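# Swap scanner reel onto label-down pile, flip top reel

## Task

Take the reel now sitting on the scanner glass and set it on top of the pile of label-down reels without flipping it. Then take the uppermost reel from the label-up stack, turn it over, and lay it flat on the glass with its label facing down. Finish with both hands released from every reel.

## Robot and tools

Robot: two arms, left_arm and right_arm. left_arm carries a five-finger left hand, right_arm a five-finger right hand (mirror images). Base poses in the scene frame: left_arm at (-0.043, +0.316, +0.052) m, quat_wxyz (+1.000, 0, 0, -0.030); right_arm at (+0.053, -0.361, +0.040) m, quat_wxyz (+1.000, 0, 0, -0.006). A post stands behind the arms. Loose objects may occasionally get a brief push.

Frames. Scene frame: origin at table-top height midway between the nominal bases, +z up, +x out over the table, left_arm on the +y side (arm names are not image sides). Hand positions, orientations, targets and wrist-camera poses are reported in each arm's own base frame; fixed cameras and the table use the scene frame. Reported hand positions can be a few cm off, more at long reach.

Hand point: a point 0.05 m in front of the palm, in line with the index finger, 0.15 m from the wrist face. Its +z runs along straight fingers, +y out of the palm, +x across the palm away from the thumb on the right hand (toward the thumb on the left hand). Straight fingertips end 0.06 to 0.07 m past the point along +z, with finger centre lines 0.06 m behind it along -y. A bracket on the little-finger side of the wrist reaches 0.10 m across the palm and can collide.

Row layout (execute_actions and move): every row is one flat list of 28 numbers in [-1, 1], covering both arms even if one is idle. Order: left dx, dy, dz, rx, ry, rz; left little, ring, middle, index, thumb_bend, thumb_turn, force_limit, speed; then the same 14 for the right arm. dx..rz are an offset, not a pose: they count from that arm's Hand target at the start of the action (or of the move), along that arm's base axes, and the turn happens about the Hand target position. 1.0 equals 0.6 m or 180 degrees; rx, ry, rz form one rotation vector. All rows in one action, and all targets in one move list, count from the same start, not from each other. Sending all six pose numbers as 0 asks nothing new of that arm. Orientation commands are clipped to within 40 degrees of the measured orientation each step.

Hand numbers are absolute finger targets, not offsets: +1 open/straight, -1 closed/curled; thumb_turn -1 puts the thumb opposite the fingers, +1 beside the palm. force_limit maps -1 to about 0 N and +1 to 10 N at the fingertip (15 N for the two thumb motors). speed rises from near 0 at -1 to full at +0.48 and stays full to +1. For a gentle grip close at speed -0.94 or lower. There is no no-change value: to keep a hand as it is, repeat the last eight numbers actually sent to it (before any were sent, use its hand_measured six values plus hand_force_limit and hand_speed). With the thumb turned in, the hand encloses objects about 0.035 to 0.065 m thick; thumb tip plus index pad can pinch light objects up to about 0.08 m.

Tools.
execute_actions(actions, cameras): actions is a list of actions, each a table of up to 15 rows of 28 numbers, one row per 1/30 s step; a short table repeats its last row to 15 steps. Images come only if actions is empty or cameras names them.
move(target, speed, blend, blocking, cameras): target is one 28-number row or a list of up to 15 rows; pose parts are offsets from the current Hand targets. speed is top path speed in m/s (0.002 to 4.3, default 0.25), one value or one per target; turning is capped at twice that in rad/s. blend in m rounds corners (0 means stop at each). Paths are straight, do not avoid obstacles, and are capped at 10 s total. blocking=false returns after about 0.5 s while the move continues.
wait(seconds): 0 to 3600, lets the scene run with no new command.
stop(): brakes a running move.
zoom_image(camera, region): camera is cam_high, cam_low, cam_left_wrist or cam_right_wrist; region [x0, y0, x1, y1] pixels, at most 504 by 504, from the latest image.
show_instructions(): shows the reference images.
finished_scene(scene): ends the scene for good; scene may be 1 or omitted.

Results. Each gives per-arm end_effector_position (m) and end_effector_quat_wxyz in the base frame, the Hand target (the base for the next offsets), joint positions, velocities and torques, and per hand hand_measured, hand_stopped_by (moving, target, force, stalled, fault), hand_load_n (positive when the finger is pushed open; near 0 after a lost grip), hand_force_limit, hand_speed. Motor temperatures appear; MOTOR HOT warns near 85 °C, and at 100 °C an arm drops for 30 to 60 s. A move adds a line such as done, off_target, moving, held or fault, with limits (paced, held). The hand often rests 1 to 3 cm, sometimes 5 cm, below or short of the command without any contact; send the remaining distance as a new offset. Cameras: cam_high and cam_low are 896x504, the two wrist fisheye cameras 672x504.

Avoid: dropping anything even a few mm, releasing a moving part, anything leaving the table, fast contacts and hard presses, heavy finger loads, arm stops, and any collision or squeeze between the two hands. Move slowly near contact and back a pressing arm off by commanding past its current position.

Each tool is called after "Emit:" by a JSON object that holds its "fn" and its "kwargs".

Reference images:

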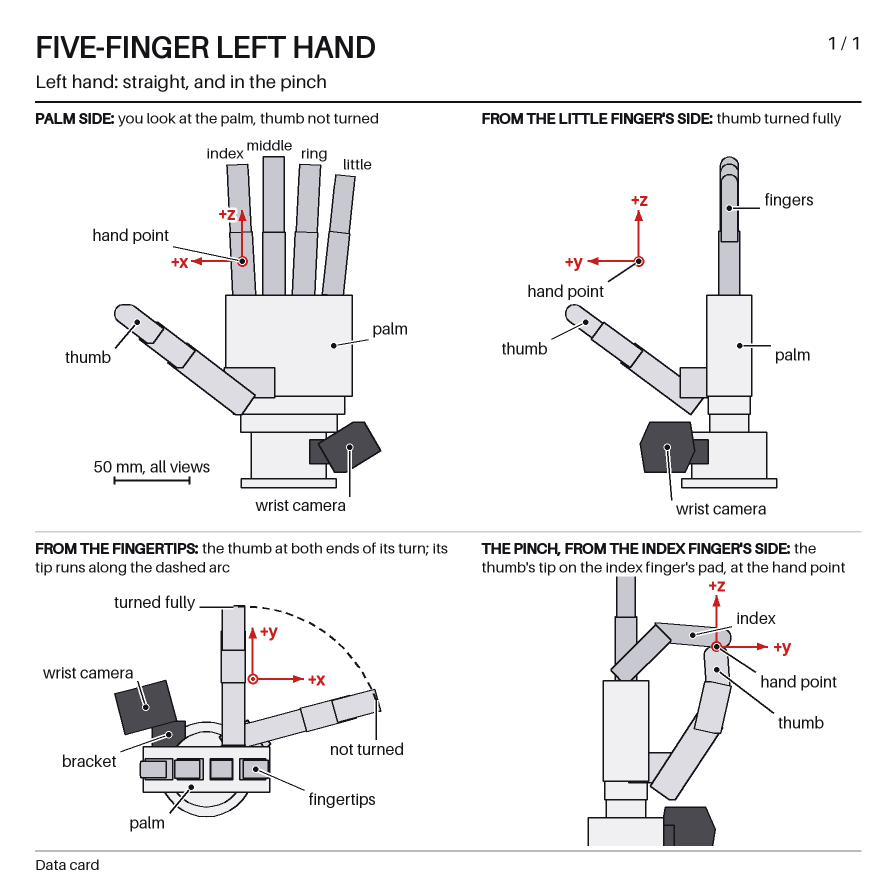

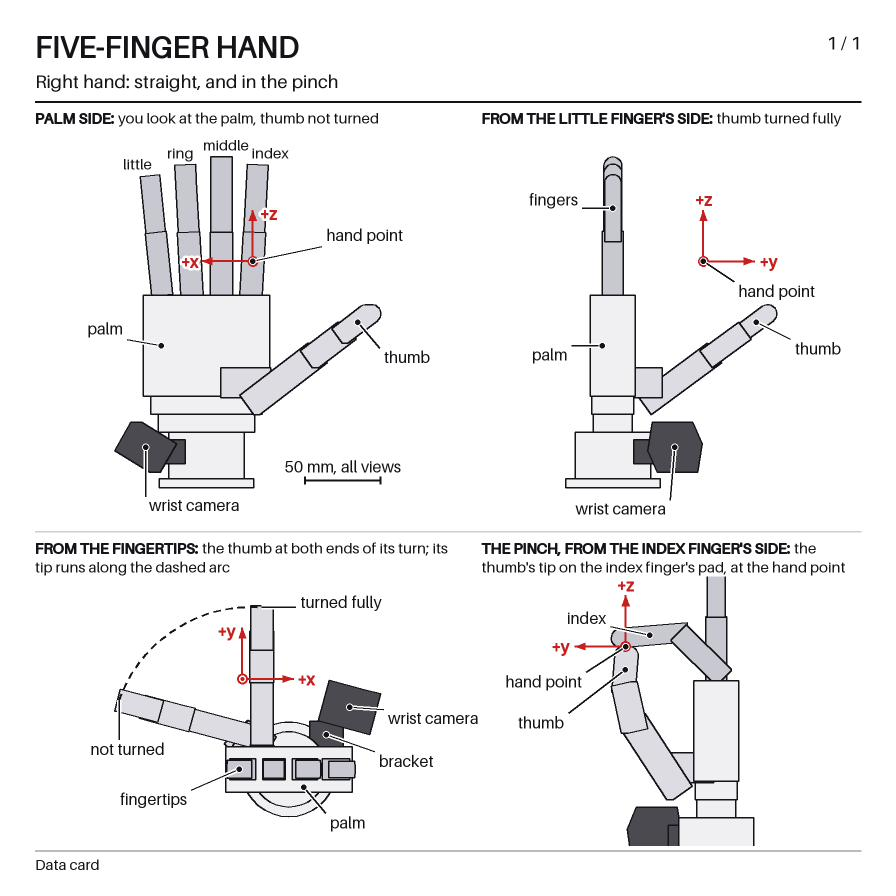

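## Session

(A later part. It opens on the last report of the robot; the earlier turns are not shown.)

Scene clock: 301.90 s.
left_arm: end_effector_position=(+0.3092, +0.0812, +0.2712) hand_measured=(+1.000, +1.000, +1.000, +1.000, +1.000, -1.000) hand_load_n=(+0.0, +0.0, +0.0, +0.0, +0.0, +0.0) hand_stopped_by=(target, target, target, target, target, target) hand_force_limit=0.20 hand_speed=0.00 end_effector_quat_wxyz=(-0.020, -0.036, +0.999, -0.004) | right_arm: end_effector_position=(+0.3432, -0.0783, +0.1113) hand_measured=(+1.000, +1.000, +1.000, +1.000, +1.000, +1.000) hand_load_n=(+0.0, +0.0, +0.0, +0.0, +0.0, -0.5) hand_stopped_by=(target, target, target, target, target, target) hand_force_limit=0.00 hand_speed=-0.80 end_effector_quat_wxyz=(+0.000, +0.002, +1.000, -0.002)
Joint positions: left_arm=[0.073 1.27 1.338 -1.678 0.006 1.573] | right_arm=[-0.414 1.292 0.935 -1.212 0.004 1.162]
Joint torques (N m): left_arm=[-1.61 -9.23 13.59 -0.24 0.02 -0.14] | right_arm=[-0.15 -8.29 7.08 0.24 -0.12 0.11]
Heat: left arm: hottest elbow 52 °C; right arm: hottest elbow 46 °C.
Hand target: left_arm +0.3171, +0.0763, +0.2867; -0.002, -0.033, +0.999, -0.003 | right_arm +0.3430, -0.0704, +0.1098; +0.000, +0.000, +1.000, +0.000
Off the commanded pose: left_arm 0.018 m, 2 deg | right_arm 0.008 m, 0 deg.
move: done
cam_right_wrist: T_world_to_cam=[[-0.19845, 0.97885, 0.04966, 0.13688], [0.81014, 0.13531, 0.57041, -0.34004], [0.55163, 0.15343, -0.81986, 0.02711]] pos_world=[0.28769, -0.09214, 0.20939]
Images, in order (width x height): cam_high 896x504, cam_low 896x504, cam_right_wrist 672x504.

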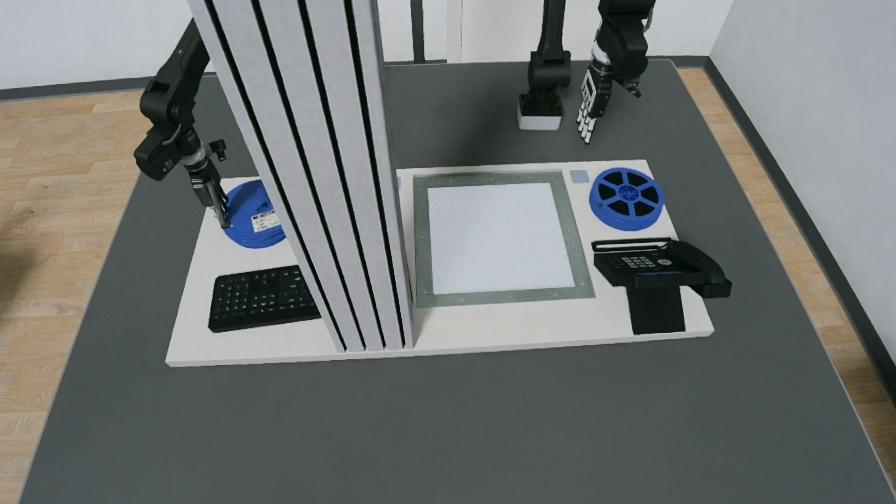

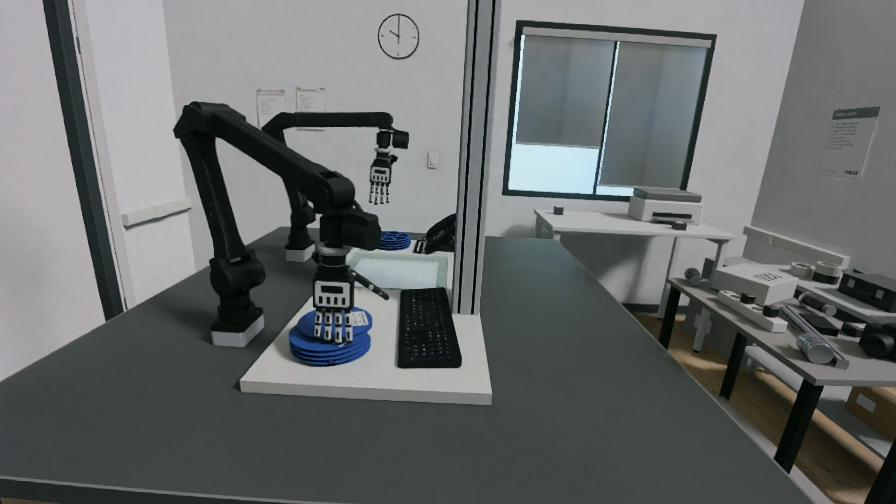

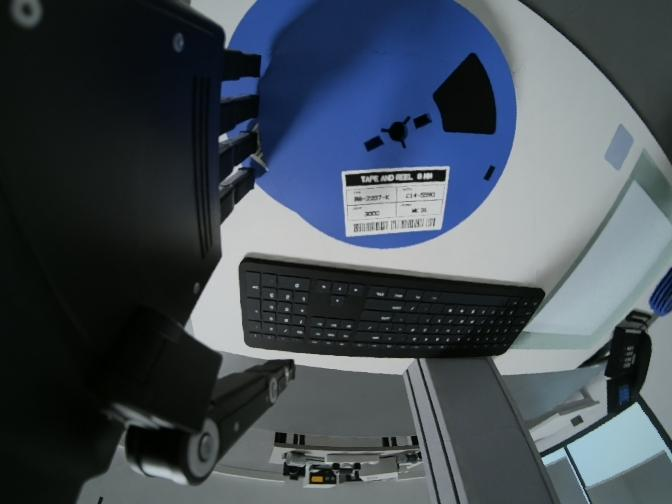

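Emit:
{"fn": "zoom_image", "kwargs": {"camera": "cam_low", "region": [270, 270, 400, 380]}}

Emit:
{"fn": "zoom_image", "kwargs": {"camera": "cam_right_wrist", "region": [200, 0, 540, 260]}}

Scaled by 3.877 from the camera's image (finer frame: 1280x720).

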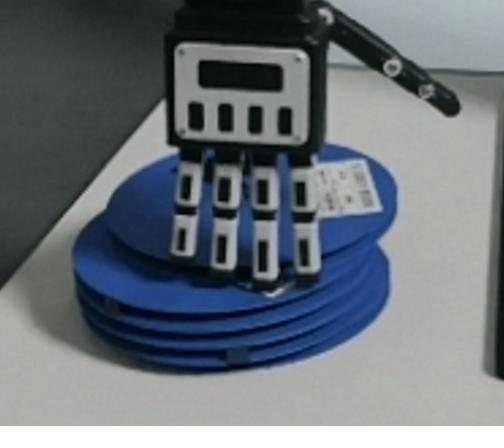

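Scaled by 1.482 from the camera's image (finer frame: 960x720).

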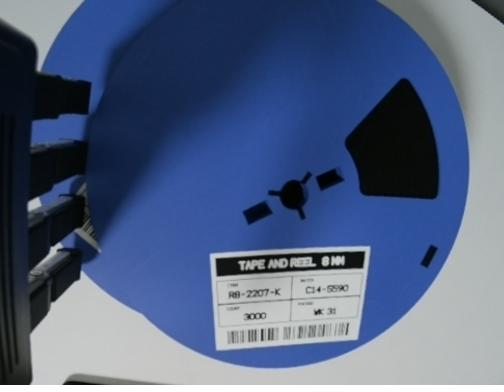

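Emit:
{"fn": "move", "kwargs": {"target": [0,0,0,0,0,0, 1,1,1,1,1,-1,0.2,0, 0,0.024,0,0,0,0, 1,1,1,1,1,1,0,-0.8], "cameras": ["cam_low","cam_right_wrist"], "speed": 0.06}}

Scene clock: 303.63 s.
left_arm: end_effector_position=(+0.3092, +0.0812, +0.2712) hand_measured=(+1.000, +1.000, +1.000, +1.000, +1.000, -1.000) hand_load_n=(+0.0, +0.0, +0.0, +0.0, +0.0, +0.5) hand_stopped_by=(target, target, target, target, target, target) hand_force_limit=0.20 hand_speed=0.00 end_effector_quat_wxyz=(-0.020, -0.036, +0.999, -0.004) | right_arm: end_effector_position=(+0.3437, -0.0639, +0.1112) hand_measured=(+1.000, +1.000, +1.000, +1.000, +1.000, +1.000) hand_load_n=(+0.0, +0.0, +0.0, +0.5, +0.0, +0.0) hand_stopped_by=(target, target, target, target, target, target) hand_force_limit=0.00 hand_speed=-0.80 end_effector_quat_wxyz=(+0.001, +0.002, +1.000, -0.003)
Joint positions: left_arm=[0.073 1.27 1.338 -1.678 0.006 1.573] | right_arm=[-0.373 1.278 0.922 -1.212 0.005 1.201]
Joint torques (N m): left_arm=[-1.61 -9.29 13.6 -0.24 0.02 -0.14] | right_arm=[-0.15 -8.18 7.17 0.2 -0.19 0.1]
Heat: left arm: hottest elbow 52 °C; right arm: hottest elbow 46 °C.
Hand target: left_arm +0.3171, +0.0763, +0.2867; -0.002, -0.033, +0.999, -0.003 | right_arm +0.3430, -0.0559, +0.1098; +0.000, +0.000, +1.000, +0.000
Off the commanded pose: left_arm 0.018 m, 2 deg | right_arm 0.008 m, 0 deg.
move: done
cam_right_wrist: T_world_to_cam=[[-0.19967, 0.9787, 0.04782, 0.12351], [0.8093, 0.1372, 0.57115, -0.34198], [0.55242, 0.15274, -0.81945, 0.02414]] pos_world=[0.28809, -0.07764, 0.20919]

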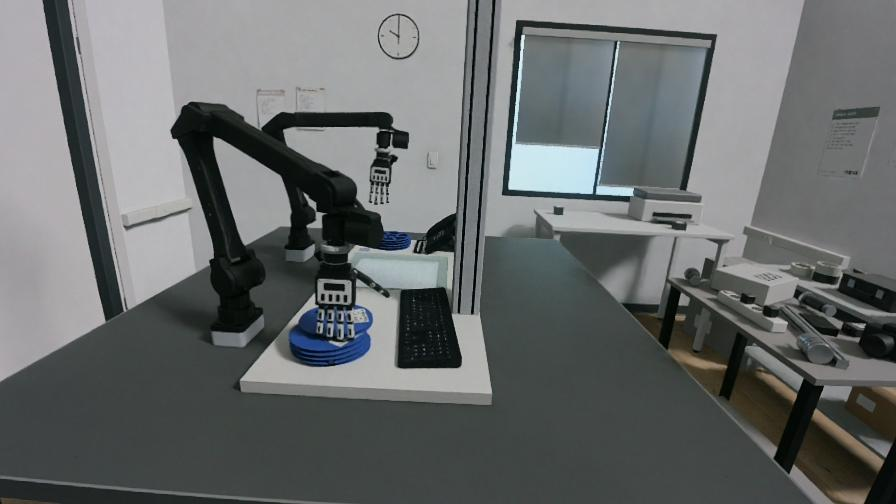

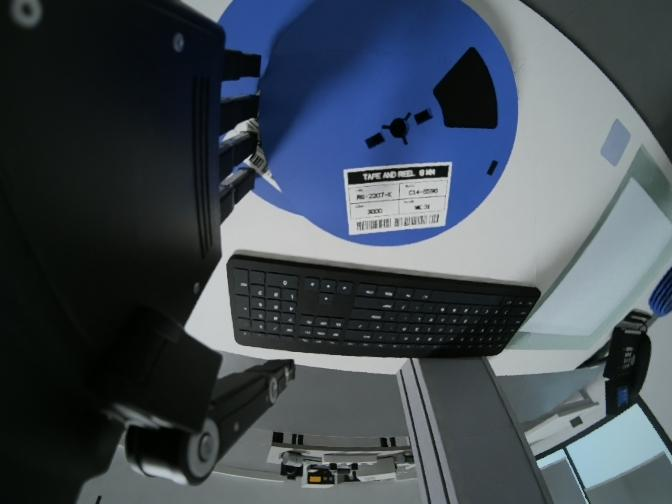

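Emit:
{"fn": "move", "kwargs": {"target": [[0,0,0,0,0,0, 1,1,1,1,1,-1,0.2,0, 0,-0.05,0,0,0,0, 1,1,1,1,1,1,0,-0.8],[0,0,0,0,0,0, 1,1,1,1,1,-1,0.2,0, 0,-0.05,0.22,0,0,0, 1,1,1,1,1,1,0,-0.8],[0,0,0,0,0,0, 1,1,1,1,1,-1,0.2,0, -0.07,0.08,0.22,0,0,0.5, 1,1,1,1,1,1,0,-0.8],[0,0,0,0,0,0, 1,1,1,1,1,-1,0.2,0, -0.098,0.28,0.18,0,0.2164,0.9763, 1,1,1,1,1,1,0,-0.8]], "cameras": ["cam_low","cam_high","cam_right_wrist"], "speed": 0.22, "blend": [0.005,0.02,0.02,0]}}

Scene clock: 313.73 s.
left_arm: end_effector_position=(+0.3092, +0.0812, +0.2712) hand_measured=(+1.000, +1.000, +1.000, +1.000, +1.000, -1.000) hand_load_n=(+0.0, +0.0, +0.0, +0.0, +0.0, +0.0) hand_stopped_by=(target, target, target, target, target, target) hand_force_limit=0.20 hand_speed=0.00 end_effector_quat_wxyz=(-0.020, -0.036, +0.999, -0.004) | right_arm: end_effector_position=(+0.2862, +0.1112, +0.2213) hand_measured=(+1.000, +1.000, +1.000, +1.000, +1.000, +1.000) hand_load_n=(+0.0, +0.0, +0.0, +0.0, -0.5, +0.0) hand_stopped_by=(target, target, target, target, target, target) hand_force_limit=0.00 hand_speed=-0.80 end_effector_quat_wxyz=(+0.206, +0.978, -0.014, +0.011)
Joint positions: left_arm=[0.073 1.27 1.338 -1.678 0.006 1.573] | right_arm=[0.659 1.445 1.267 -1.645 0.335 -0.84]
Joint torques (N m): left_arm=[-1.61 -9.23 13.59 -0.25 0.02 -0.15] | right_arm=[-0.62 -9.35 7.34 -0.58 0.64 -0.09]
Motor temperatures (°C): left_arm=[28 33 55 28 31 29] | right_arm=[30 40 46 30 29 30]
Heat: left arm: hottest elbow 55 °C; right arm: hottest elbow 46 °C.
Hand target: left_arm +0.3171, +0.0763, +0.2867; -0.002, -0.033, +0.999, -0.003 | right_arm +0.2842, +0.1121, +0.2177; +0.217, +0.976, +0.000, +0.000
Off the commanded pose: left_arm 0.018 m, 2 deg | right_arm 0.004 m, 2 deg.
move: done
cam_right_wrist: T_world_to_cam=[[0.17039, -0.87707, 0.44913, -0.05305], [-0.8222, 0.12467, 0.55539, 0.08941], [-0.5431, -0.46391, -0.69988, 0.47503]] pos_world=[0.34054, 0.1627, 0.30663]
Images, in order (width x height): cam_high 896x504, cam_low 896x504, cam_right_wrist 672x504.

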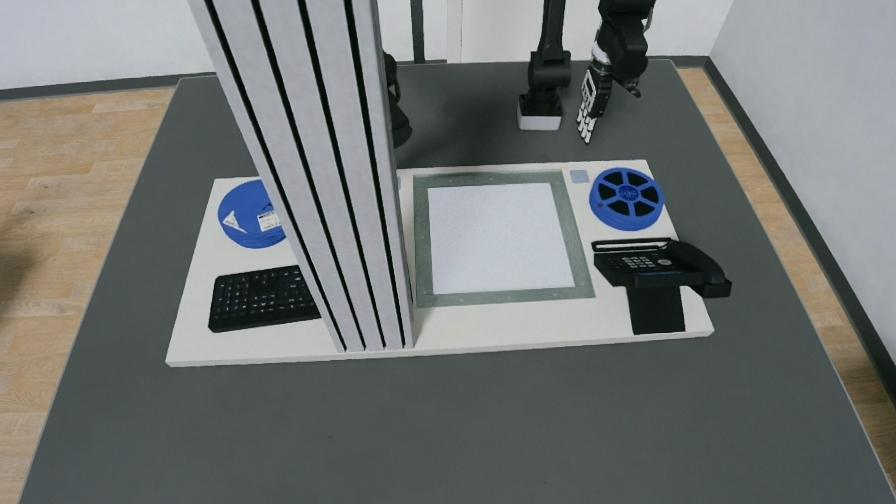

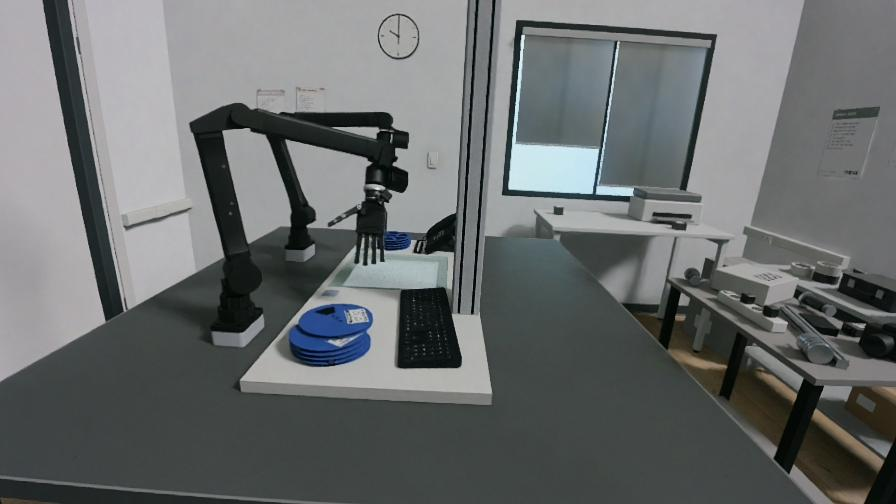

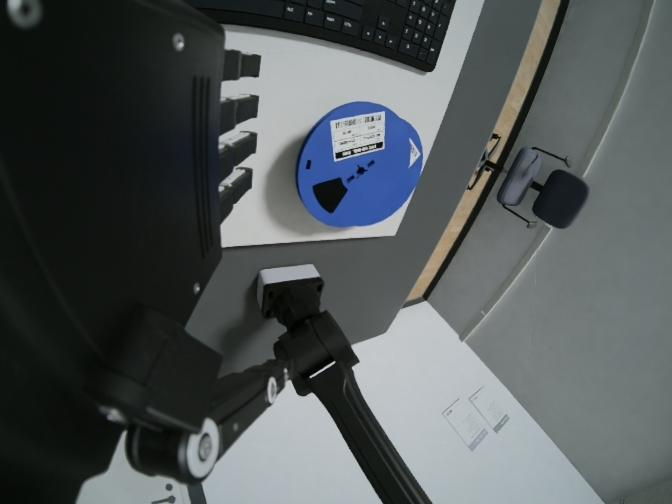

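Emit:
{"fn": "zoom_image", "kwargs": {"camera": "cam_right_wrist", "region": [280, 85, 440, 245]}}

Emit:
{"fn": "zoom_image", "kwargs": {"camera": "cam_low", "region": [270, 270, 400, 380]}}

Scaled by 3.150 from the camera's image (finer frame: 960x720).

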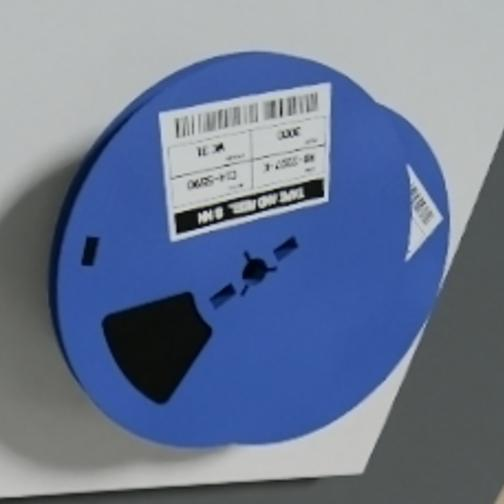

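Scaled by 3.877 from the camera's image (finer frame: 1280x720).

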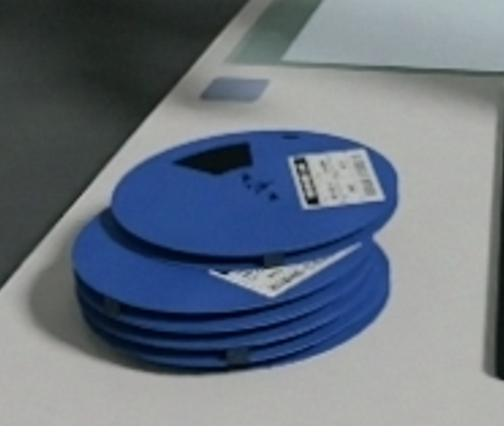

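Emit:
{"fn": "move", "kwargs": {"target": [0,0,0,0,0,0, 1,1,1,1,1,-1,0.2,0, -0.04,0,-0.196,0,0,0, 0.28,0.28,0.28,0.28,1,-1,0.2,0], "cameras": ["cam_low","cam_right_wrist"], "speed": 0.15}}

Scene clock: 317.43 s.
left_arm: end_effector_position=(+0.3092, +0.0812, +0.2712) hand_measured=(+1.000, +1.000, +1.000, +1.000, +1.000, -1.000) hand_load_n=(+0.0, +0.0, +0.0, +0.0, +0.0, +0.0) hand_stopped_by=(target, target, target, target, target, target) hand_force_limit=0.20 hand_speed=0.00 end_effector_quat_wxyz=(-0.020, -0.036, +0.999, -0.004) | right_arm: end_effector_position=(+0.2617, +0.1059, +0.1043) hand_measured=(+0.280, +0.280, +0.280, +0.280, +1.000, -1.000) hand_load_n=(+0.0, +0.0, +0.0, +0.5, +0.0, +0.0) hand_stopped_by=(target, target, target, target, target, target) hand_force_limit=0.20 hand_speed=0.00 end_effector_quat_wxyz=(+0.218, +0.976, -0.001, -0.002)
Joint positions: left_arm=[0.073 1.27 1.338 -1.678 0.006 1.573] | right_arm=[0.693 1.518 1.006 -1.354 0.331 -0.825]
Joint torques (N m): left_arm=[-1.61 -9.23 13.6 -0.25 0.02 -0.14] | right_arm=[-0.26 -9.76 6.75 0.03 0.34 0.1]
Motor temperatures (°C): left_arm=[28 33 55 28 31 29] | right_arm=[30 40 45 30 29 30]
Heat: left arm: hottest elbow 55 °C; right arm: hottest elbow 45 °C.
Hand target: left_arm +0.3171, +0.0763, +0.2867; -0.002, -0.033, +0.999, -0.003 | right_arm +0.2602, +0.1121, +0.1002; +0.217, +0.976, +0.000, +0.000
Off the commanded pose: left_arm 0.018 m, 2 deg | right_arm 0.008 m, 0 deg.
move: done
cam_right_wrist: T_world_to_cam=[[0.20209, -0.86199, 0.4649, -0.01255], [-0.80719, 0.12222, 0.5775, 0.12896], [-0.55462, -0.49197, -0.67109, 0.3804]] pos_world=[0.31761, 0.16057, 0.18664]

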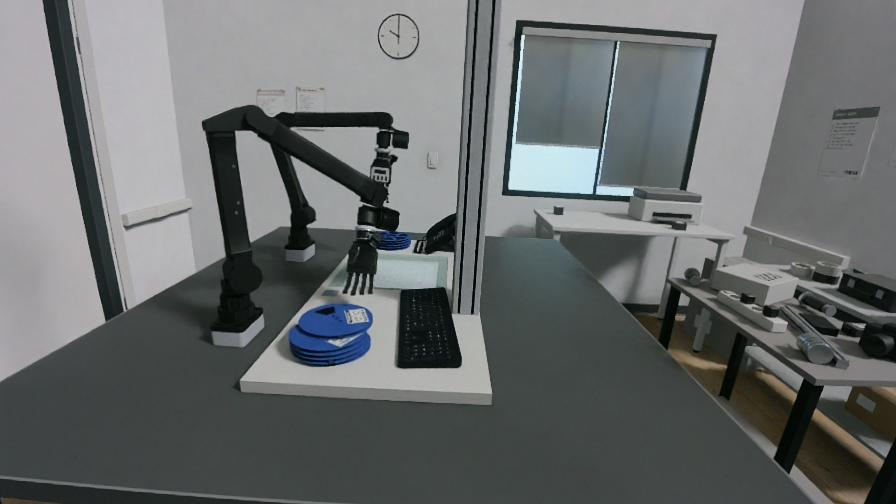

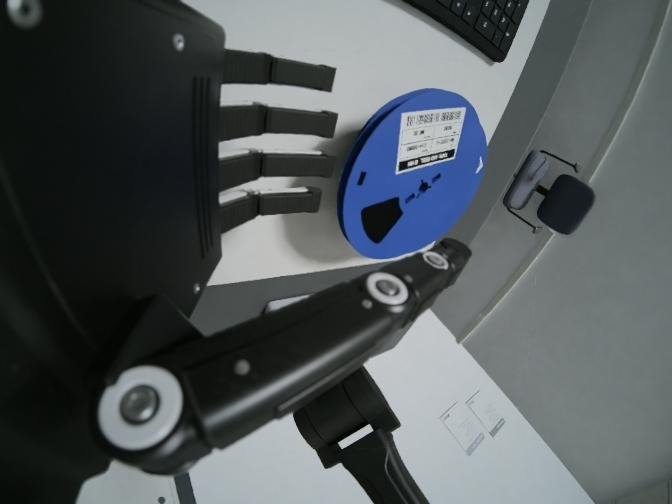

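Emit:
{"fn": "zoom_image", "kwargs": {"camera": "cam_right_wrist", "region": [320, 70, 500, 270]}}

Scaled by 2.520 from the camera's image (finer frame: 960x720).

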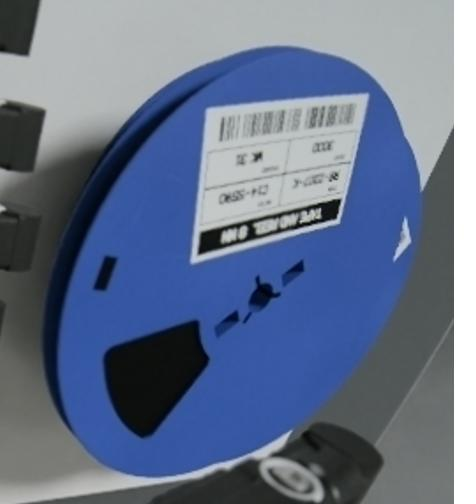

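Emit:
{"fn": "move", "kwargs": {"target": [0,0,0,0,0,0, 1,1,1,1,1,-1,0.2,0, -0.038,0,-0.085,0,0,0, 0.28,0.28,0.28,0.28,1,-1,0.2,0], "cameras": ["cam_low","cam_right_wrist"], "speed": 0.1}}

Emit:
{"fn": "zoom_image", "kwargs": {"camera": "cam_right_wrist", "region": [200, 20, 540, 280]}}

Scene clock: 320.70 s.
left_arm: end_effector_position=(+0.3092, +0.0812, +0.2712) hand_measured=(+1.000, +1.000, +1.000, +1.000, +1.000, -1.000) hand_load_n=(+0.0, +0.0, +0.0, +0.0, +0.0, +0.0) hand_stopped_by=(target, target, target, target, target, target) hand_force_limit=0.20 hand_speed=0.00 end_effector_quat_wxyz=(-0.020, -0.036, +0.999, -0.004) | right_arm: end_effector_position=(+0.2398, +0.1071, +0.0540) hand_measured=(+0.280, +0.280, +0.280, +0.280, +1.000, -1.000) hand_load_n=(+0.0, +0.0, +0.0, +0.0, +0.0, +0.0) hand_stopped_by=(target, target, target, target, target, target) hand_force_limit=0.20 hand_speed=0.00 end_effector_quat_wxyz=(+0.217, +0.976, -0.001, +0.000)
Joint positions: left_arm=[0.073 1.27 1.338 -1.678 0.006 1.573] | right_arm=[0.734 1.56 0.897 -1.213 0.319 -0.785]
Joint torques (N m): left_arm=[-1.61 -9.23 13.59 -0.24 0.02 -0.14] | right_arm=[-0.38 -9.23 5.98 0.08 0.32 0.09]
Motor temperatures (°C): left_arm=[28 33 56 28 31 29] | right_arm=[30 40 45 30 29 30]
Heat: left arm: hottest elbow 56 °C; right arm: hottest elbow 45 °C.
Hand target: left_arm +0.3171, +0.0763, +0.2867; -0.002, -0.033, +0.999, -0.003 | right_arm +0.2375, +0.1120, +0.0492; +0.217, +0.976, +0.000, +0.000
Off the commanded pose: left_arm 0.018 m, 2 deg | right_arm 0.007 m, 0 deg.
move: done
cam_right_wrist: T_world_to_cam=[[0.20078, -0.8632, 0.46323, 0.01686], [-0.8092, 0.12038, 0.57507, 0.14102], [-0.55216, -0.4903, -0.67433, 0.33447]] pos_world=[0.29541, 0.16157, 0.13664]

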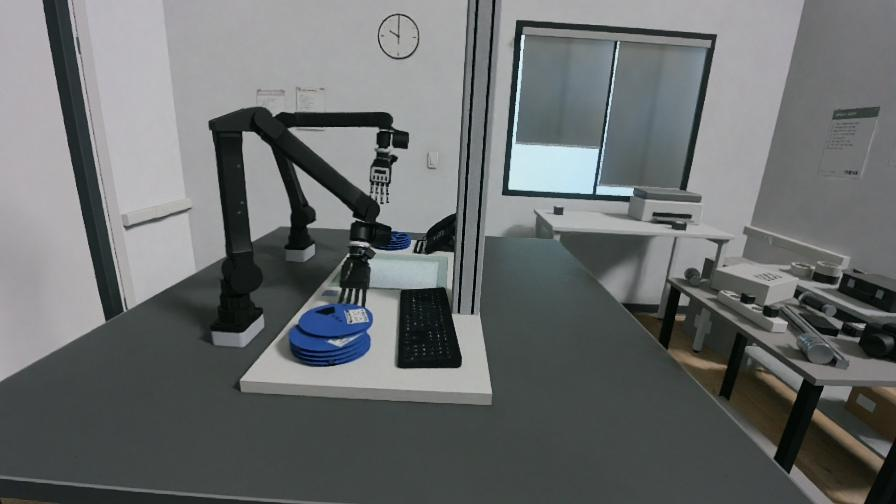

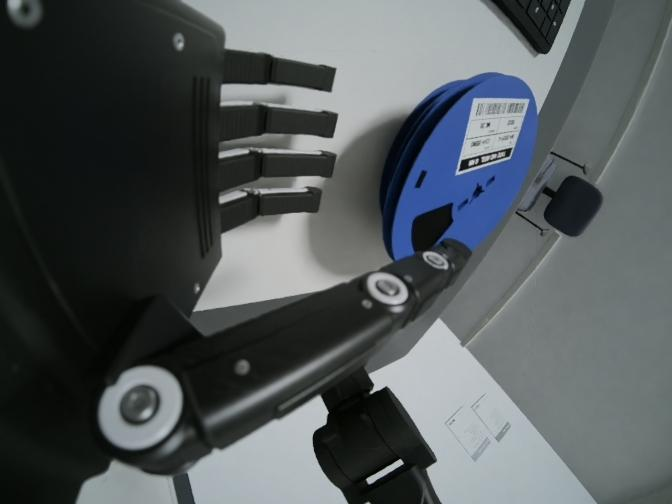

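Scaled by 1.482 from the camera's image (finer frame: 960x720).

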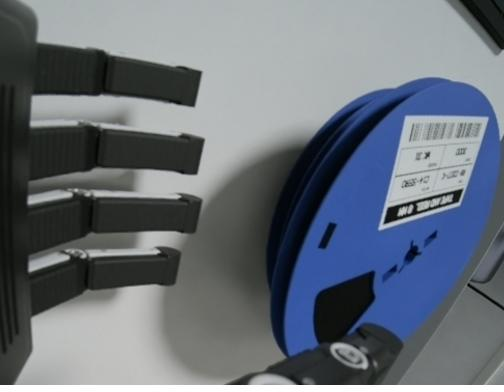

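Emit:
{"fn": "zoom_image", "kwargs": {"camera": "cam_right_wrist", "region": [370, 60, 550, 270]}}

Scaled by 2.400 from the camera's image (finer frame: 960x720).

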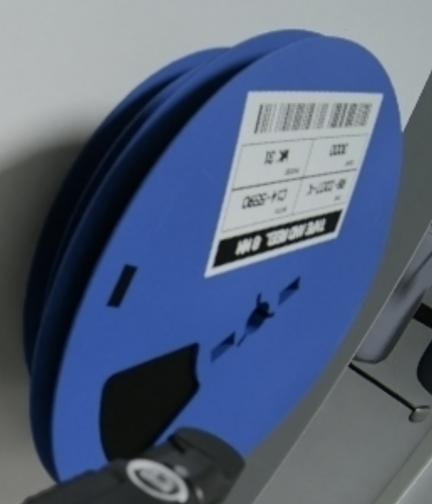

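Emit:
{"fn": "zoom_image", "kwargs": {"camera": "cam_low", "region": [280, 290, 380, 375]}}

Scaled by 5.040 from the camera's image (finer frame: 1280x720).

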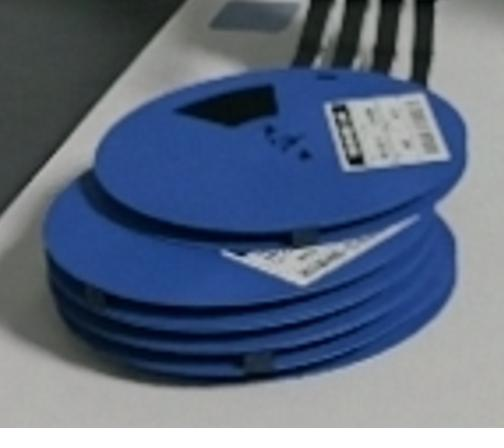

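Emit:
{"fn": "zoom_image", "kwargs": {"camera": "cam_right_wrist", "region": [372, 70, 452, 170]}}

Emit:
{"fn": "zoom_image", "kwargs": {"camera": "cam_right_wrist", "region": [372, 160, 452, 260]}}

Scaled by 5.040 from the camera's image (finer frame: 960x720).

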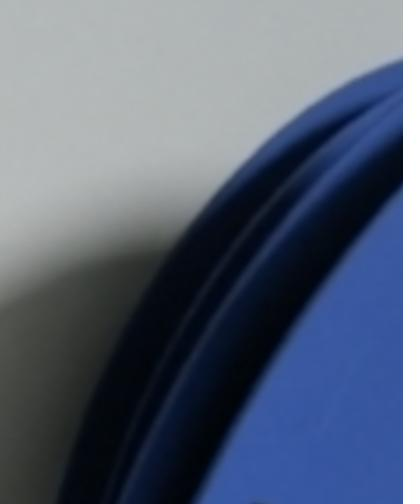

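Scaled by 5.040 from the camera's image (finer frame: 960x720).

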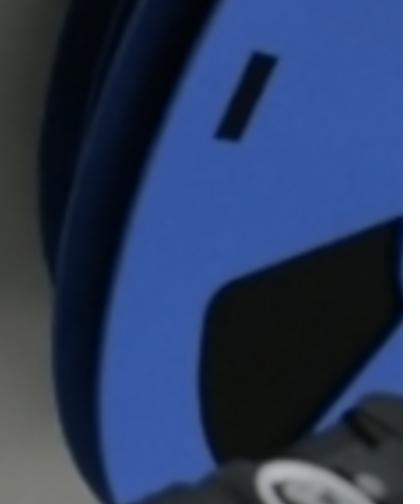

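Emit:
{"fn": "zoom_image", "kwargs": {"camera": "cam_low", "region": [284, 325, 334, 370]}}

Emit:
{"fn": "zoom_image", "kwargs": {"camera": "cam_low", "region": [325, 320, 375, 370]}}

Scaled by 10.080 from the camera's image (finer frame: 1280x720).

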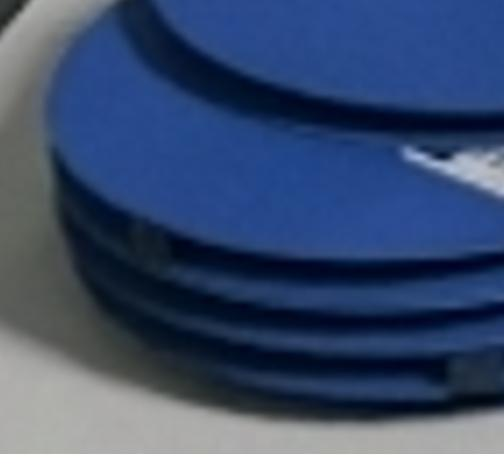

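Scaled by 10.080 from the camera's image (finer frame: 1280x720).

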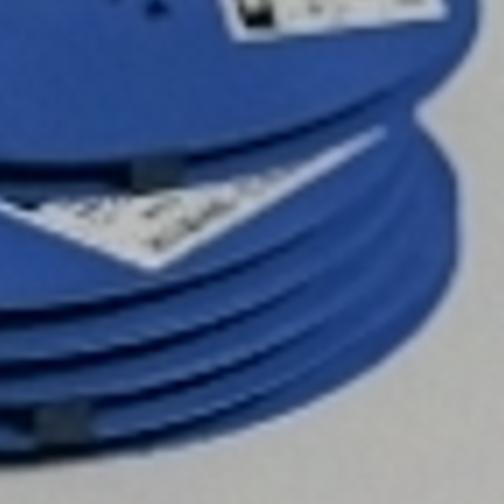

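Emit:
{"fn": "move", "kwargs": {"target": [[0,0,0,0,0,0, 1,1,1,1,1,-1,0.2,0, 0,0.05,0,0,0,0, -0.6,-0.6,-0.6,-0.6,1,-1,0.2,0],[0,0,0,0,0,0, 1,1,1,1,1,-1,0.2,0, 0,0.16,-0.05,0,0,0, -0.6,-0.6,-0.6,-0.6,1,-1,0.2,0]], "cameras": ["cam_right_wrist"], "speed": 0.15, "blend": 0.01}}

Emit:
{"fn": "zoom_image", "kwargs": {"camera": "cam_right_wrist", "region": [420, 60, 620, 260]}}

Scene clock: 327.97 s.
left_arm: end_effector_position=(+0.3092, +0.0812, +0.2712) hand_measured=(+1.000, +1.000, +1.000, +1.000, +1.000, -1.000) hand_load_n=(+0.5, +0.0, +0.0, +0.0, +0.0, +0.0) hand_stopped_by=(target, target, target, target, target, target) hand_force_limit=0.20 hand_speed=0.00 end_effector_quat_wxyz=(-0.020, -0.036, +0.999, -0.004) | right_arm: end_effector_position=(+0.2345, +0.1971, +0.0180) hand_measured=(-0.600, -0.600, -0.600, -0.600, +1.000, -1.000) hand_load_n=(+0.0, +0.0, +0.0, +0.0, +0.0, +0.0) hand_stopped_by=(target, target, target, target, target, target) hand_force_limit=0.20 hand_speed=0.00 end_effector_quat_wxyz=(+0.221, +0.975, +0.002, -0.003)
Joint positions: left_arm=[0.073 1.27 1.338 -1.678 0.006 1.573] | right_arm=[0.901 1.778 1.061 -1.215 0.266 -0.625]
Joint torques (N m): left_arm=[-1.61 -9.23 13.59 -0.24 0.02 -0.14] | right_arm=[-0.97 -12.1 7.94 -0.64 0.3 0.11]
Motor temperatures (°C): left_arm=[28 33 57 28 31 29] | right_arm=[30 39 44 29 29 30]
Heat: left arm: hottest elbow 57 °C; right arm: hottest elbow 44 °C.
Hand target: left_arm +0.3171, +0.0763, +0.2867; -0.002, -0.033, +0.999, -0.003 | right_arm +0.2374, +0.2081, +0.0192; +0.217, +0.976, +0.000, +0.000
Off the commanded pose: left_arm 0.018 m, 2 deg | right_arm 0.011 m, 1 deg.
move: off_target (right_arm)
cam_right_wrist: T_world_to_cam=[[0.20892, -0.85872, 0.46793, 0.10941], [-0.80555, 0.12018, 0.58021, 0.14567], [-0.55448, -0.49816, -0.66663, 0.35334]] pos_world=[0.2904, 0.25246, 0.09984]

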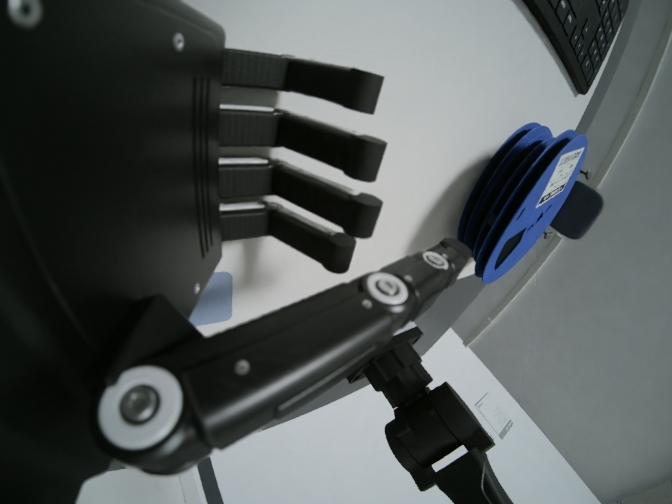

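Scaled by 2.520 from the camera's image (finer frame: 960x720).

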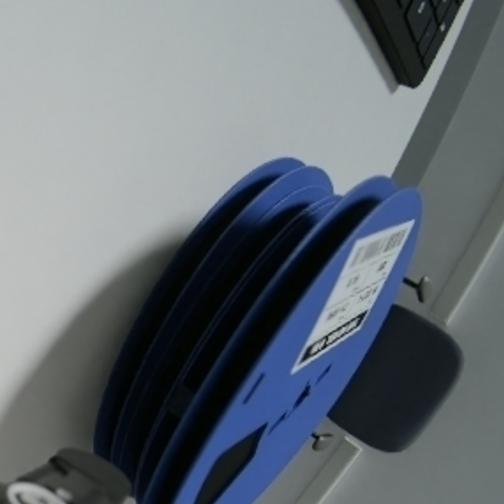

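Emit:
{"fn": "zoom_image", "kwargs": {"camera": "cam_right_wrist", "region": [500, 110, 600, 210]}}

Emit:
{"fn": "zoom_image", "kwargs": {"camera": "cam_right_wrist", "region": [450, 180, 550, 290]}}

Scaled by 5.040 from the camera's image (finer frame: 960x720).

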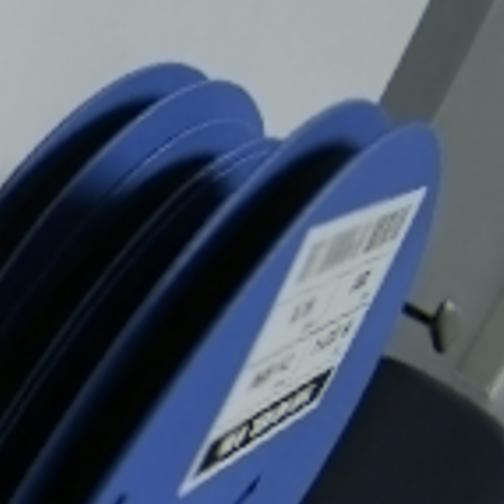

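Scaled by 4.582 from the camera's image (finer frame: 960x720).

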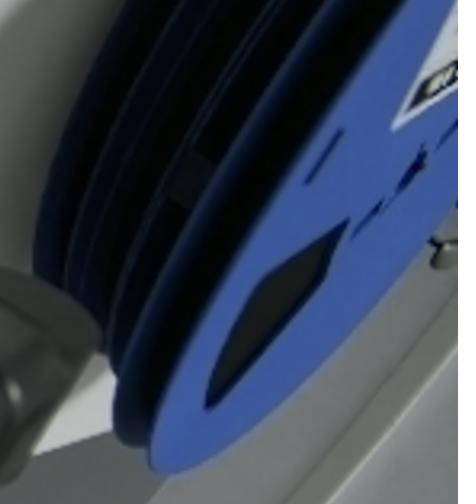

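Emit:
{"fn": "move", "kwargs": {"target": [[0,0,0,0,0,0, 1,1,1,1,1,-1,0.2,0, 0,-0.133,0.383,0,0,0, 1,1,1,1,1,-1,0.2,0],[0,0,0,0,0,0, 1,1,1,1,1,-1,0.2,0, 0.104,-0.347,0.383,0.1089,-0.1089,-0.4913, 1,1,1,1,1,-1,0.2,0],[0,0,0,0,0,0, 1,1,1,1,1,-1,0.2,0, 0.156,-0.53,0.383,0,0.2164,0.9763, 1,1,1,1,1,-1,0.2,0],[0,0,0,0,0,0, 1,1,1,1,1,-1,0.2,0, 0.156,-0.53,0.155,0,0.2164,0.9763, 1,1,1,1,1,-1,0.2,0]], "cameras": ["cam_low","cam_right_wrist"], "speed": 0.3, "blend": [0.02,0.02,0.01,0]}}

Scene clock: 341.00 s.
left_arm: end_effector_position=(+0.3092, +0.0812, +0.2712) hand_measured=(+1.000, +1.000, +1.000, +1.000, +1.000, -1.000) hand_load_n=(+0.5, +0.0, +0.0, +0.0, +0.0, +0.0) hand_stopped_by=(target, target, target, target, target, target) hand_force_limit=0.20 hand_speed=0.00 end_effector_quat_wxyz=(-0.020, -0.036, +0.999, -0.004) | right_arm: end_effector_position=(+0.3271, -0.1029, +0.1119) hand_measured=(+1.000, +1.000, +1.000, +1.000, +1.000, -1.000) hand_load_n=(+0.0, +0.0, +0.0, +0.0, +0.0, +0.0) hand_stopped_by=(target, target, target, target, target, target) hand_force_limit=0.20 hand_speed=0.00 end_effector_quat_wxyz=(-0.007, -0.013, +1.000, +0.004)
Joint positions: left_arm=[0.073 1.27 1.338 -1.678 0.006 1.573] | right_arm=[-0.501 1.301 0.944 -1.229 0 1.044]
Joint torques (N m): left_arm=[-1.61 -9.23 13.6 -0.25 0.02 -0.14] | right_arm=[-3.02 -8.06 8.01 0.58 0.01 0.08]
Motor temperatures (°C): left_arm=[28 33 59 28 31 29] | right_arm=[30 38 44 29 29 30]
Heat: left arm: hottest elbow 59 °C; right arm: hottest elbow 44 °C.
Hand target: left_arm +0.3171, +0.0763, +0.2867; -0.002, -0.033, +0.999, -0.003 | right_arm +0.3310, -0.1099, +0.1122; +0.000, +0.000, +1.000, +0.001
Off the commanded pose: left_arm 0.018 m, 2 deg | right_arm 0.008 m, 2 deg.
move: done
cam_right_wrist: T_world_to_cam=[[-0.22738, 0.9717, 0.06407, 0.16481], [0.81367, 0.15343, 0.56072, -0.32218], [0.53502, 0.17963, -0.82552, 0.04906]] pos_world=[0.27337, -0.11953, 0.21059]

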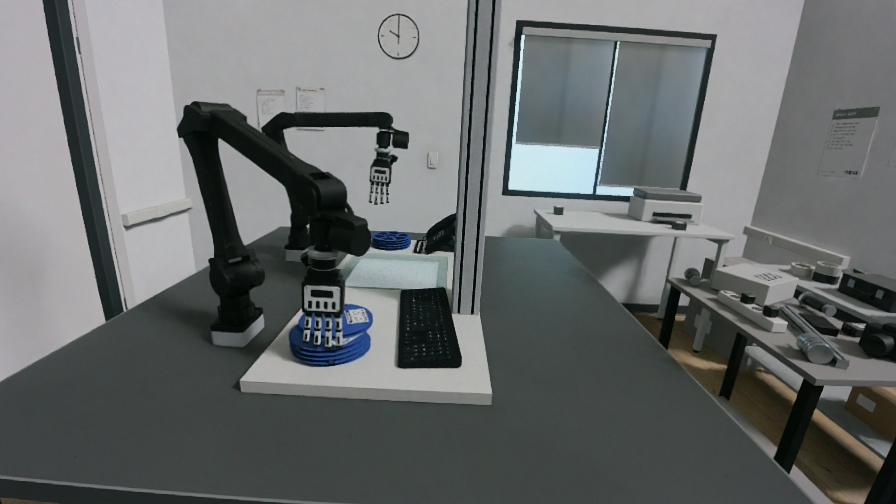

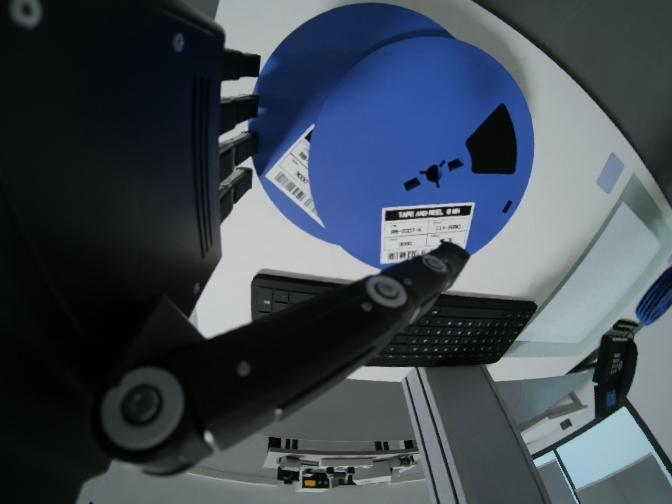

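Emit:
{"fn": "move", "kwargs": {"target": [[0,0,0,0,0,0, 1,1,1,1,1,-1,0.2,0, 0.007,0.06,0,0,0,0, 1,1,1,1,1,-1,0.2,0],[0,0,0,0,0,0, 1,1,1,1,1,-1,0.2,0, 0.007,0.1265,0,0,0,0, 1,1,1,1,1,-1,0.2,0]], "cameras": ["cam_low","cam_right_wrist"], "speed": 0.07, "blend": 0.01}}

Emit:
{"fn": "zoom_image", "kwargs": {"camera": "cam_low", "region": [280, 290, 380, 375]}}

Scene clock: 344.40 s.
left_arm: end_effector_position=(+0.3092, +0.0812, +0.2712) hand_measured=(+1.000, +1.000, +1.000, +1.000, +1.000, -1.000) hand_load_n=(+0.0, +0.0, +0.0, +0.0, +0.0, +0.0) hand_stopped_by=(target, target, target, target, target, target) hand_force_limit=0.20 hand_speed=0.00 end_effector_quat_wxyz=(-0.020, -0.036, +0.999, -0.004) | right_arm: end_effector_position=(+0.3346, -0.0400, +0.1117) hand_measured=(+1.000, +1.000, +1.000, +1.000, +1.000, -1.000) hand_load_n=(+0.0, +0.0, +0.0, +0.0, +0.0, +0.0) hand_stopped_by=(target, target, target, target, target, target) hand_force_limit=0.20 hand_speed=0.00 end_effector_quat_wxyz=(-0.003, +0.001, +1.000, +0.000)
Joint positions: left_arm=[0.073 1.27 1.338 -1.678 0.006 1.573] | right_arm=[-0.316 1.238 0.889 -1.228 0.002 1.257]
Joint torques (N m): left_arm=[-1.61 -9.23 13.6 -0.25 0.02 -0.14] | right_arm=[-0.32 -7.77 7.39 0.29 -0.06 0.11]
Motor temperatures (°C): left_arm=[28 33 59 28 31 29] | right_arm=[30 38 44 29 29 30]
Heat: left arm: hottest elbow 59 °C; right arm: hottest elbow 44 °C.
Hand target: left_arm +0.3171, +0.0763, +0.2867; -0.002, -0.033, +0.999, -0.003 | right_arm +0.3352, -0.0340, +0.1122; +0.000, +0.000, +1.000, +0.001
Off the commanded pose: left_arm 0.018 m, 2 deg | right_arm 0.006 m, 0 deg.
move: done
cam_right_wrist: T_world_to_cam=[[-0.20037, 0.97814, 0.05563, 0.09751], [0.81351, 0.13446, 0.5658, -0.33916], [0.54595, 0.15862, -0.82267, 0.02871]] pos_world=[0.27978, -0.05433, 0.21009]

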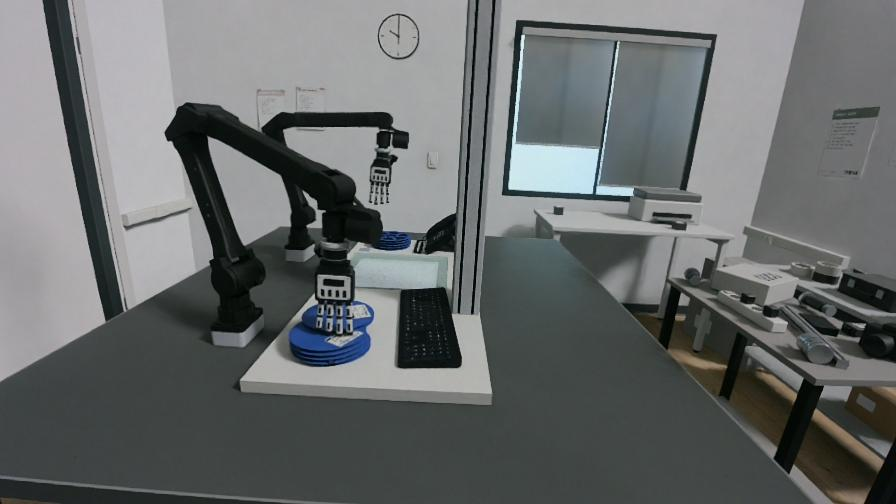

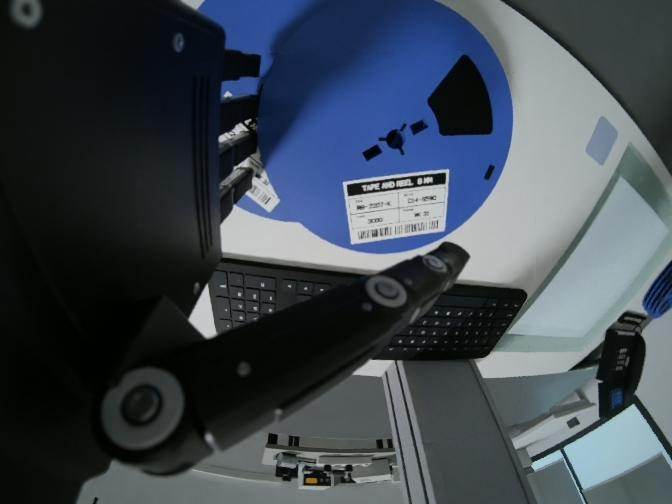

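Scaled by 5.040 from the camera's image (finer frame: 1280x720).

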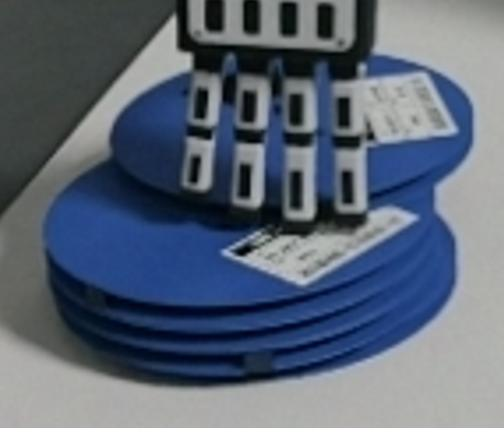

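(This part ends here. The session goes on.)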